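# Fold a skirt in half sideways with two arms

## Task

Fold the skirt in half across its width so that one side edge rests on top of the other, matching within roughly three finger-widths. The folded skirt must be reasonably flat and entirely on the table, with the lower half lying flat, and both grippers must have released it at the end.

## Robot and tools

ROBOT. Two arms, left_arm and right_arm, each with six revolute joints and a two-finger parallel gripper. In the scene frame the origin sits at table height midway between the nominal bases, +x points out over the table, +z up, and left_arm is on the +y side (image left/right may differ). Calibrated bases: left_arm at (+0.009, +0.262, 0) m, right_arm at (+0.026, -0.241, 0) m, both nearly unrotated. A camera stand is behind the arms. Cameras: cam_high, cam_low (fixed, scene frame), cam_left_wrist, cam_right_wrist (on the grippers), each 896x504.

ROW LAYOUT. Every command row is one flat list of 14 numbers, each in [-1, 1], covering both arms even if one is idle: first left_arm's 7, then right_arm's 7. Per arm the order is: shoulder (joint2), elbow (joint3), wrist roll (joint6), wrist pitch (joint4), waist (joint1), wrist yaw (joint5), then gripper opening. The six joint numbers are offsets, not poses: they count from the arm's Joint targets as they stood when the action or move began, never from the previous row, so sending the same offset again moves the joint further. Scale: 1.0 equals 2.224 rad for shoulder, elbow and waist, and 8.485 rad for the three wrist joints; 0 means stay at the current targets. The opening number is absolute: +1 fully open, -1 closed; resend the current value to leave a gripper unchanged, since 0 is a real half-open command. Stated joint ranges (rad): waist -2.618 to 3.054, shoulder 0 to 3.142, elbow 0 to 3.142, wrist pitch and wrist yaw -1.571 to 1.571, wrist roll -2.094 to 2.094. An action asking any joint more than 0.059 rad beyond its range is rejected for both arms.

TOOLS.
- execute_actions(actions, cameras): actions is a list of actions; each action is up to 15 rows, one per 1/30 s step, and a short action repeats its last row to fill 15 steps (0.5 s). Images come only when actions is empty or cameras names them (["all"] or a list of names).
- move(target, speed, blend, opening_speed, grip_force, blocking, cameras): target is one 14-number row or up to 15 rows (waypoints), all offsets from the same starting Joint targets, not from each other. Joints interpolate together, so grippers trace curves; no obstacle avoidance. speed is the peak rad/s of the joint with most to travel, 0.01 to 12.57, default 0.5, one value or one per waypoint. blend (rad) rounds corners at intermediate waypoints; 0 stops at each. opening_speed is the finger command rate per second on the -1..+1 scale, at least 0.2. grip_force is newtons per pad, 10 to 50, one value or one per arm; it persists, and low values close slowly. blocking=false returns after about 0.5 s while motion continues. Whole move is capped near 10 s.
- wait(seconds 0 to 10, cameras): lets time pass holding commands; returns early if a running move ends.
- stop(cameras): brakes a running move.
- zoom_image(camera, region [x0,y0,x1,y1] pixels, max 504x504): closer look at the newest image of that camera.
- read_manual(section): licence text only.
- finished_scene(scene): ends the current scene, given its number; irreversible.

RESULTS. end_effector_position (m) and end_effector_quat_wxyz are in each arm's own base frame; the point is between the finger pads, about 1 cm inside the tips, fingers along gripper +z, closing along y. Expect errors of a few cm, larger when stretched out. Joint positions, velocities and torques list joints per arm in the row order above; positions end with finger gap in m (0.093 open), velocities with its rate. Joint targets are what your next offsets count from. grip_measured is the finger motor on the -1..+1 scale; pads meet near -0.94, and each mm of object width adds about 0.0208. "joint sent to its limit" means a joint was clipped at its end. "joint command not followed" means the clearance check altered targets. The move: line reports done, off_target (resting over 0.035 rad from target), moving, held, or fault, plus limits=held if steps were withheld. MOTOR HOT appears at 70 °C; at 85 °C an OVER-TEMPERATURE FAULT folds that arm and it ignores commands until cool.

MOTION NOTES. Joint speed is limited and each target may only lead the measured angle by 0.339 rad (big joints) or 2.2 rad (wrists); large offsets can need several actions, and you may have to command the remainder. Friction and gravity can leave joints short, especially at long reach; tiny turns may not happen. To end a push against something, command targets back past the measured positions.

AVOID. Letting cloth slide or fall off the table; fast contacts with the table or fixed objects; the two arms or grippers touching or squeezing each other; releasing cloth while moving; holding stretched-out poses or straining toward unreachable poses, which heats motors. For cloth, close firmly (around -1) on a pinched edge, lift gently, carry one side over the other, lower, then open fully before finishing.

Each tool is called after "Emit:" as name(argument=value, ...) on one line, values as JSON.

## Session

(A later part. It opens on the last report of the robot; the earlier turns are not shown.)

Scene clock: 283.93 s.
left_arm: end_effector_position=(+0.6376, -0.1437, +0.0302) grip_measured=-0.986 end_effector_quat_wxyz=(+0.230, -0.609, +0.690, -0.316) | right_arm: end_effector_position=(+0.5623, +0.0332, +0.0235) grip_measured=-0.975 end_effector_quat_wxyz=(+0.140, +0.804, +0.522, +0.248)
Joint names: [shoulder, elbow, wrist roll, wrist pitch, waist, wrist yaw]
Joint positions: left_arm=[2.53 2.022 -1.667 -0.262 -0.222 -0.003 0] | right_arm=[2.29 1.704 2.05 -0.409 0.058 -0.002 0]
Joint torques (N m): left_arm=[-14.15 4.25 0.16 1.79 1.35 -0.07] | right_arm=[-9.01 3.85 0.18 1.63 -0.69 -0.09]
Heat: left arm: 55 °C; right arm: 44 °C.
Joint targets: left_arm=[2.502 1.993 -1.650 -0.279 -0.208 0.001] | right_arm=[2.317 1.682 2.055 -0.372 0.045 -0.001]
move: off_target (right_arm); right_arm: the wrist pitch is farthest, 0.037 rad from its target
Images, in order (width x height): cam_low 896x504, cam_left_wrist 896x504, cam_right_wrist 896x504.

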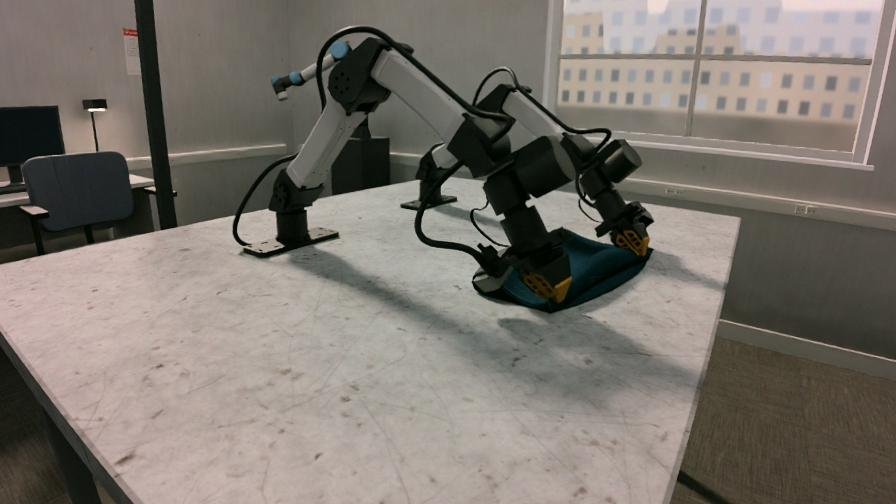

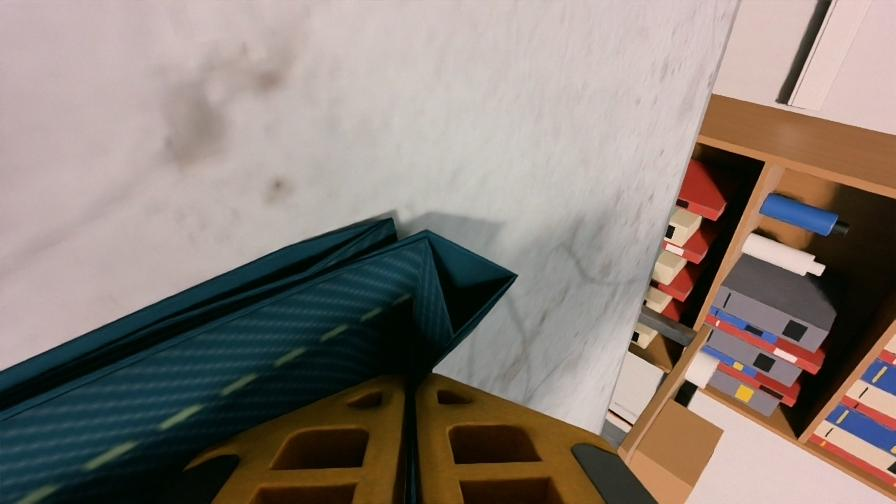

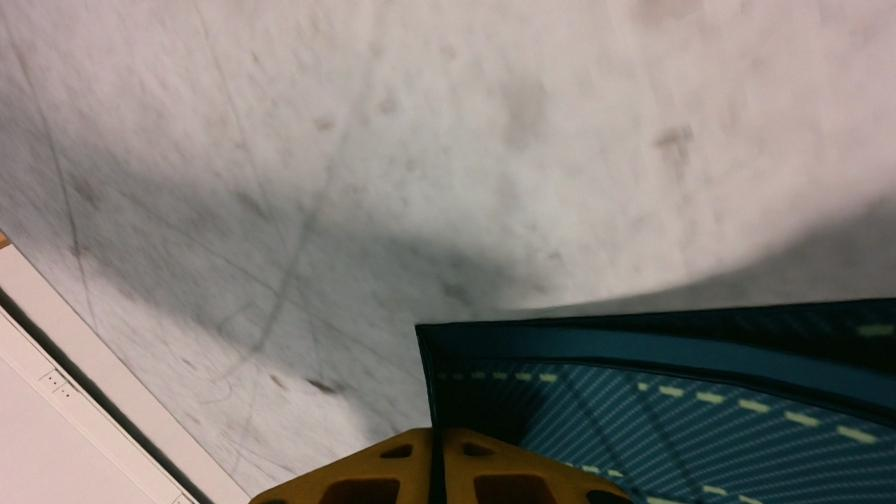

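Emit:
move(target=[[0,0,0,0,0,0,-0.5,0,0,0,0,0,0,-0.5],[-0.0054,0.1111,0,-0.0319,0,0,-0.5,-0.0333,0.0571,0,-0.0181,0,0,-0.5],[-0.1079,0.0764,0,-0.0619,0,0,-0.5,-0.0953,0.0571,0,-0.0396,0,0,-0.5],[-0.6960,-0.5405,0,-0.0928,0,0,-0.5,-0.5031,-0.3453,0,-0.0675,0,0,-0.5]], speed=[0.3,0.3,0.4,0.9], blend=[0,0.03,0.05,0], opening_speed=0.8, cameras=["all"])

Emit:
zoom_image(camera="cam_high", region=[260, 170, 450, 390])

Emit:
zoom_image(camera="cam_low", region=[450, 200, 680, 330])

Scene clock: 302.50 s.
left_arm: end_effector_position=(+0.2044, -0.0454, +0.1240) grip_measured=-0.503 end_effector_quat_wxyz=(+0.108, -0.650, +0.737, -0.147) | right_arm: end_effector_position=(+0.2677, +0.0155, +0.1227) grip_measured=-0.501 end_effector_quat_wxyz=(+0.089, +0.826, +0.534, +0.159)
Joint names: [shoulder, elbow, wrist roll, wrist pitch, waist, wrist yaw]
Joint positions: left_arm=[0.969 0.804 -1.666 -1.038 -0.221 -0.003 0.021] | right_arm=[1.22 0.931 2.05 -0.915 0.057 -0.002 0.021]
Joint torques (N m): left_arm=[-1.74 5.22 0.12 0.91 1.36 -0.08] | right_arm=[-4.68 4.16 0.17 0.66 -0.64 -0.05]
Heat: left arm: 64 °C; right arm: 43 °C.
Joint targets: left_arm=[0.954 0.791 -1.650 -1.067 -0.208 0.001] | right_arm=[1.198 0.914 2.055 -0.945 0.045 -0.001]
move: done

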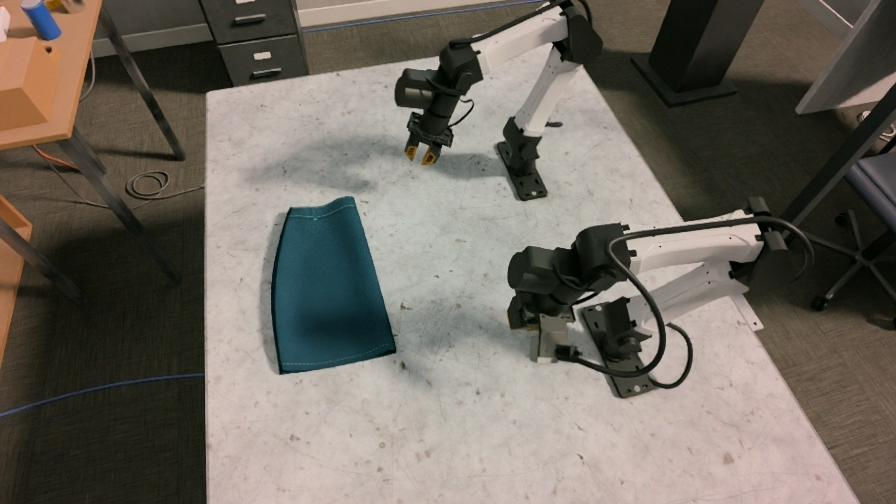

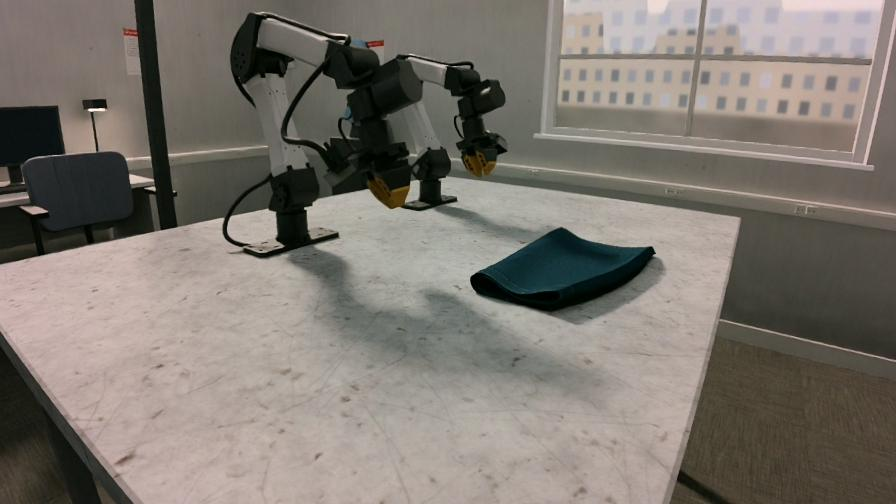

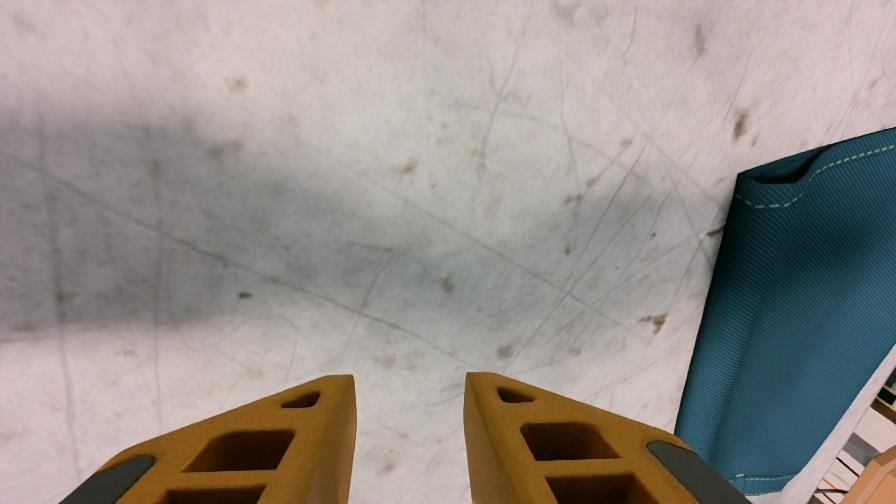

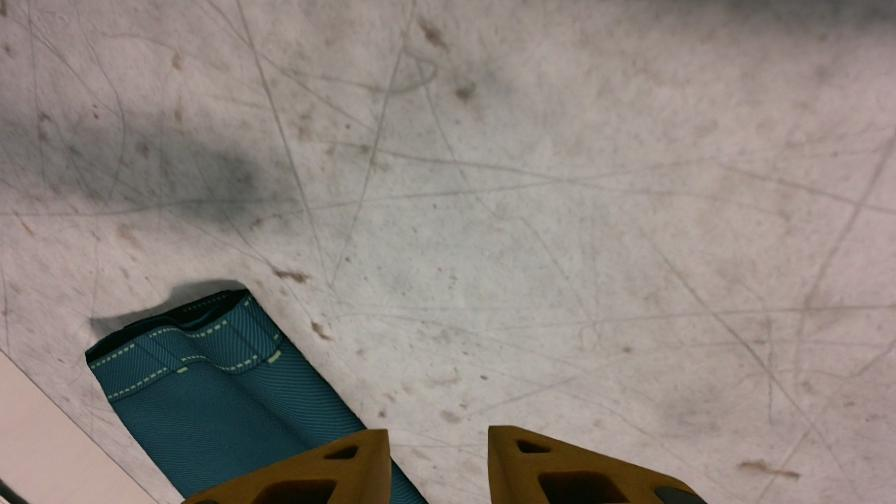

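Scaled by 2.291 from the camera's 896x504 image, which has a finer 1280x720 frame.

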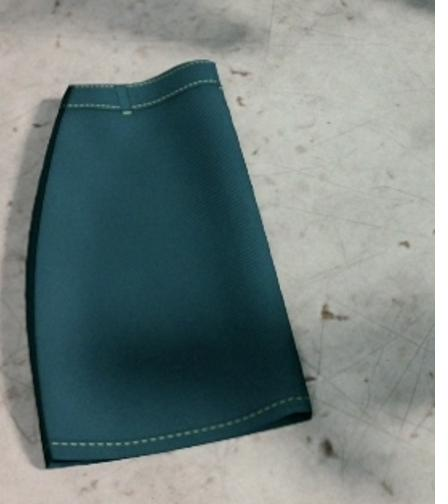

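Scaled by 2.191 from the camera's 896x504 image, which has a finer 1280x720 frame.

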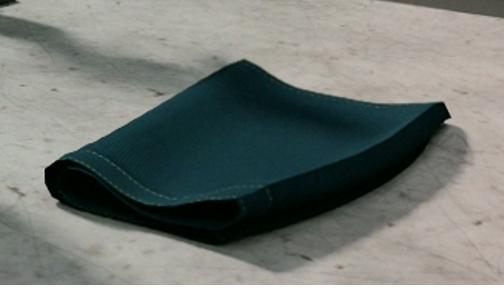

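Emit:
zoom_image(camera="cam_low", region=[465, 225, 585, 315])

Emit:
zoom_image(camera="cam_low", region=[555, 220, 675, 310])

Emit:
zoom_image(camera="cam_high", region=[265, 290, 405, 380])

Scaled by 4.200 from the camera's 896x504 image, which has a finer 1280x720 frame.

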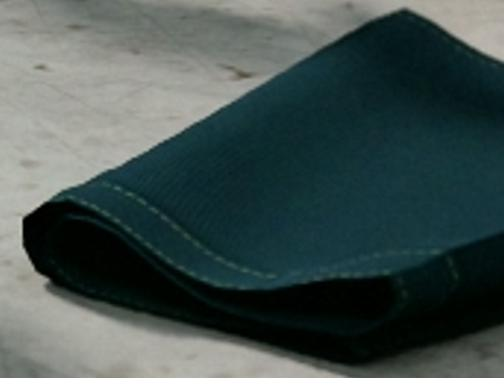

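Scaled by 4.200 from the camera's 896x504 image, which has a finer 1280x720 frame.

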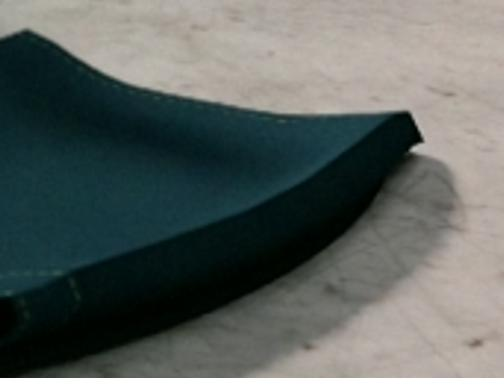

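Scaled by 3.600 from the camera's 896x504 image, which has a finer 1280x720 frame.

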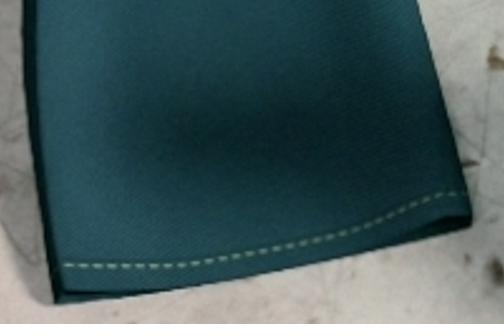

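Emit:
move(target=[0,0,0,0,0,0,-0.5,0.2541,0.4398,-0.2422,-0.0310,0.1461,0,-0.5], speed=1.2, cameras=["cam_right_wrist","cam_low"])

Emit:
zoom_image(camera="cam_right_wrist", region=[200, 0, 700, 400])

Scene clock: 339.03 s.
left_arm: end_effector_position=(+0.2044, -0.0454, +0.1240) grip_measured=-0.503 end_effector_quat_wxyz=(+0.108, -0.650, +0.737, -0.147) | right_arm: end_effector_position=(+0.3915, +0.1535, +0.2436) grip_measured=-0.501 end_effector_quat_wxyz=(+0.241, -0.171, +0.954, +0.049)
Joint names: [shoulder, elbow, wrist roll, wrist pitch, waist, wrist yaw]
Joint positions: left_arm=[0.969 0.804 -1.666 -1.038 -0.221 -0.003 0.021] | right_arm=[1.75 1.847 0.018 -1.171 0.373 -0.002 0.021]
Joint torques (N m): left_arm=[-1.73 5.2 0.12 0.91 1.33 -0.08] | right_arm=[-6.19 8.95 -0.06 0.91 0.2 -0.11]
Heat: left arm: 48 °C; right arm: 41 °C.
Joint targets: left_arm=[0.954 0.791 -1.650 -1.067 -0.208 0.001] | right_arm=[1.763 1.892 0.000 -1.208 0.370 -0.001]
move: off_target (right_arm); right_arm: the elbow is farthest, 0.046 rad from its target
Images, in order (width x height): cam_low 896x504, cam_right_wrist 896x504.

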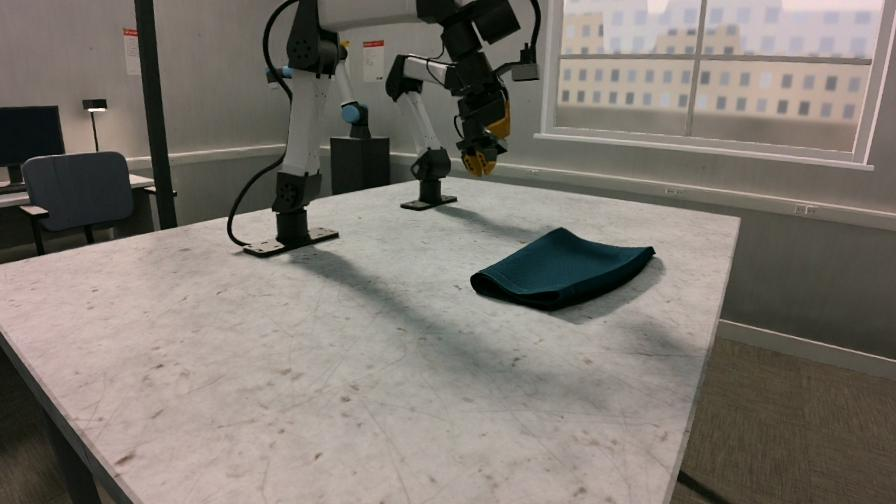

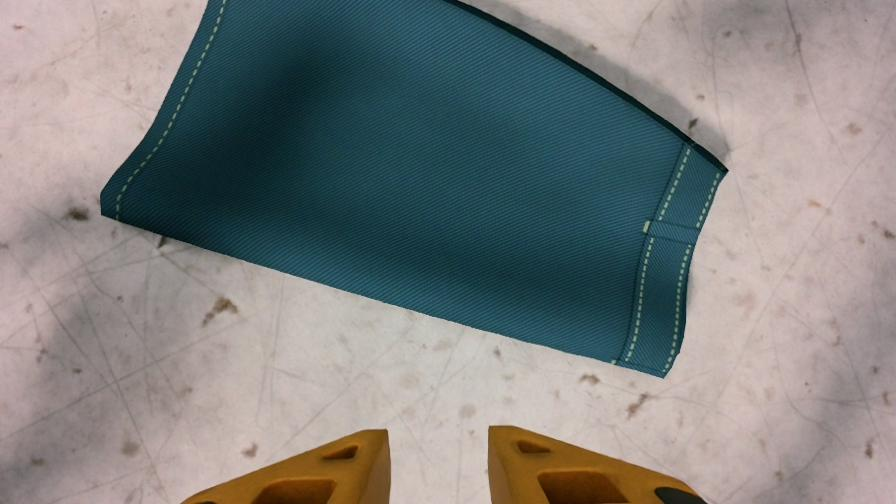

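Scaled by 1.008 from the camera's 896x504 image, which has a finer 1280x720 frame.

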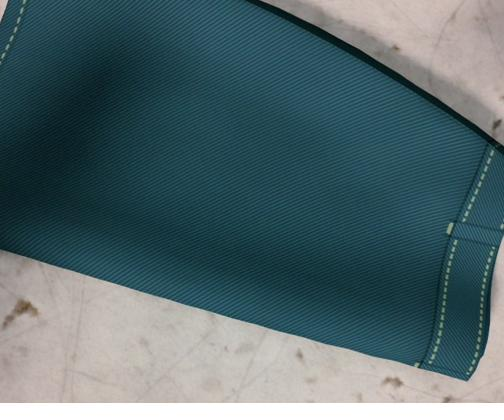

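Emit:
finished_scene(scene=2)

The scene is finished: the task was done.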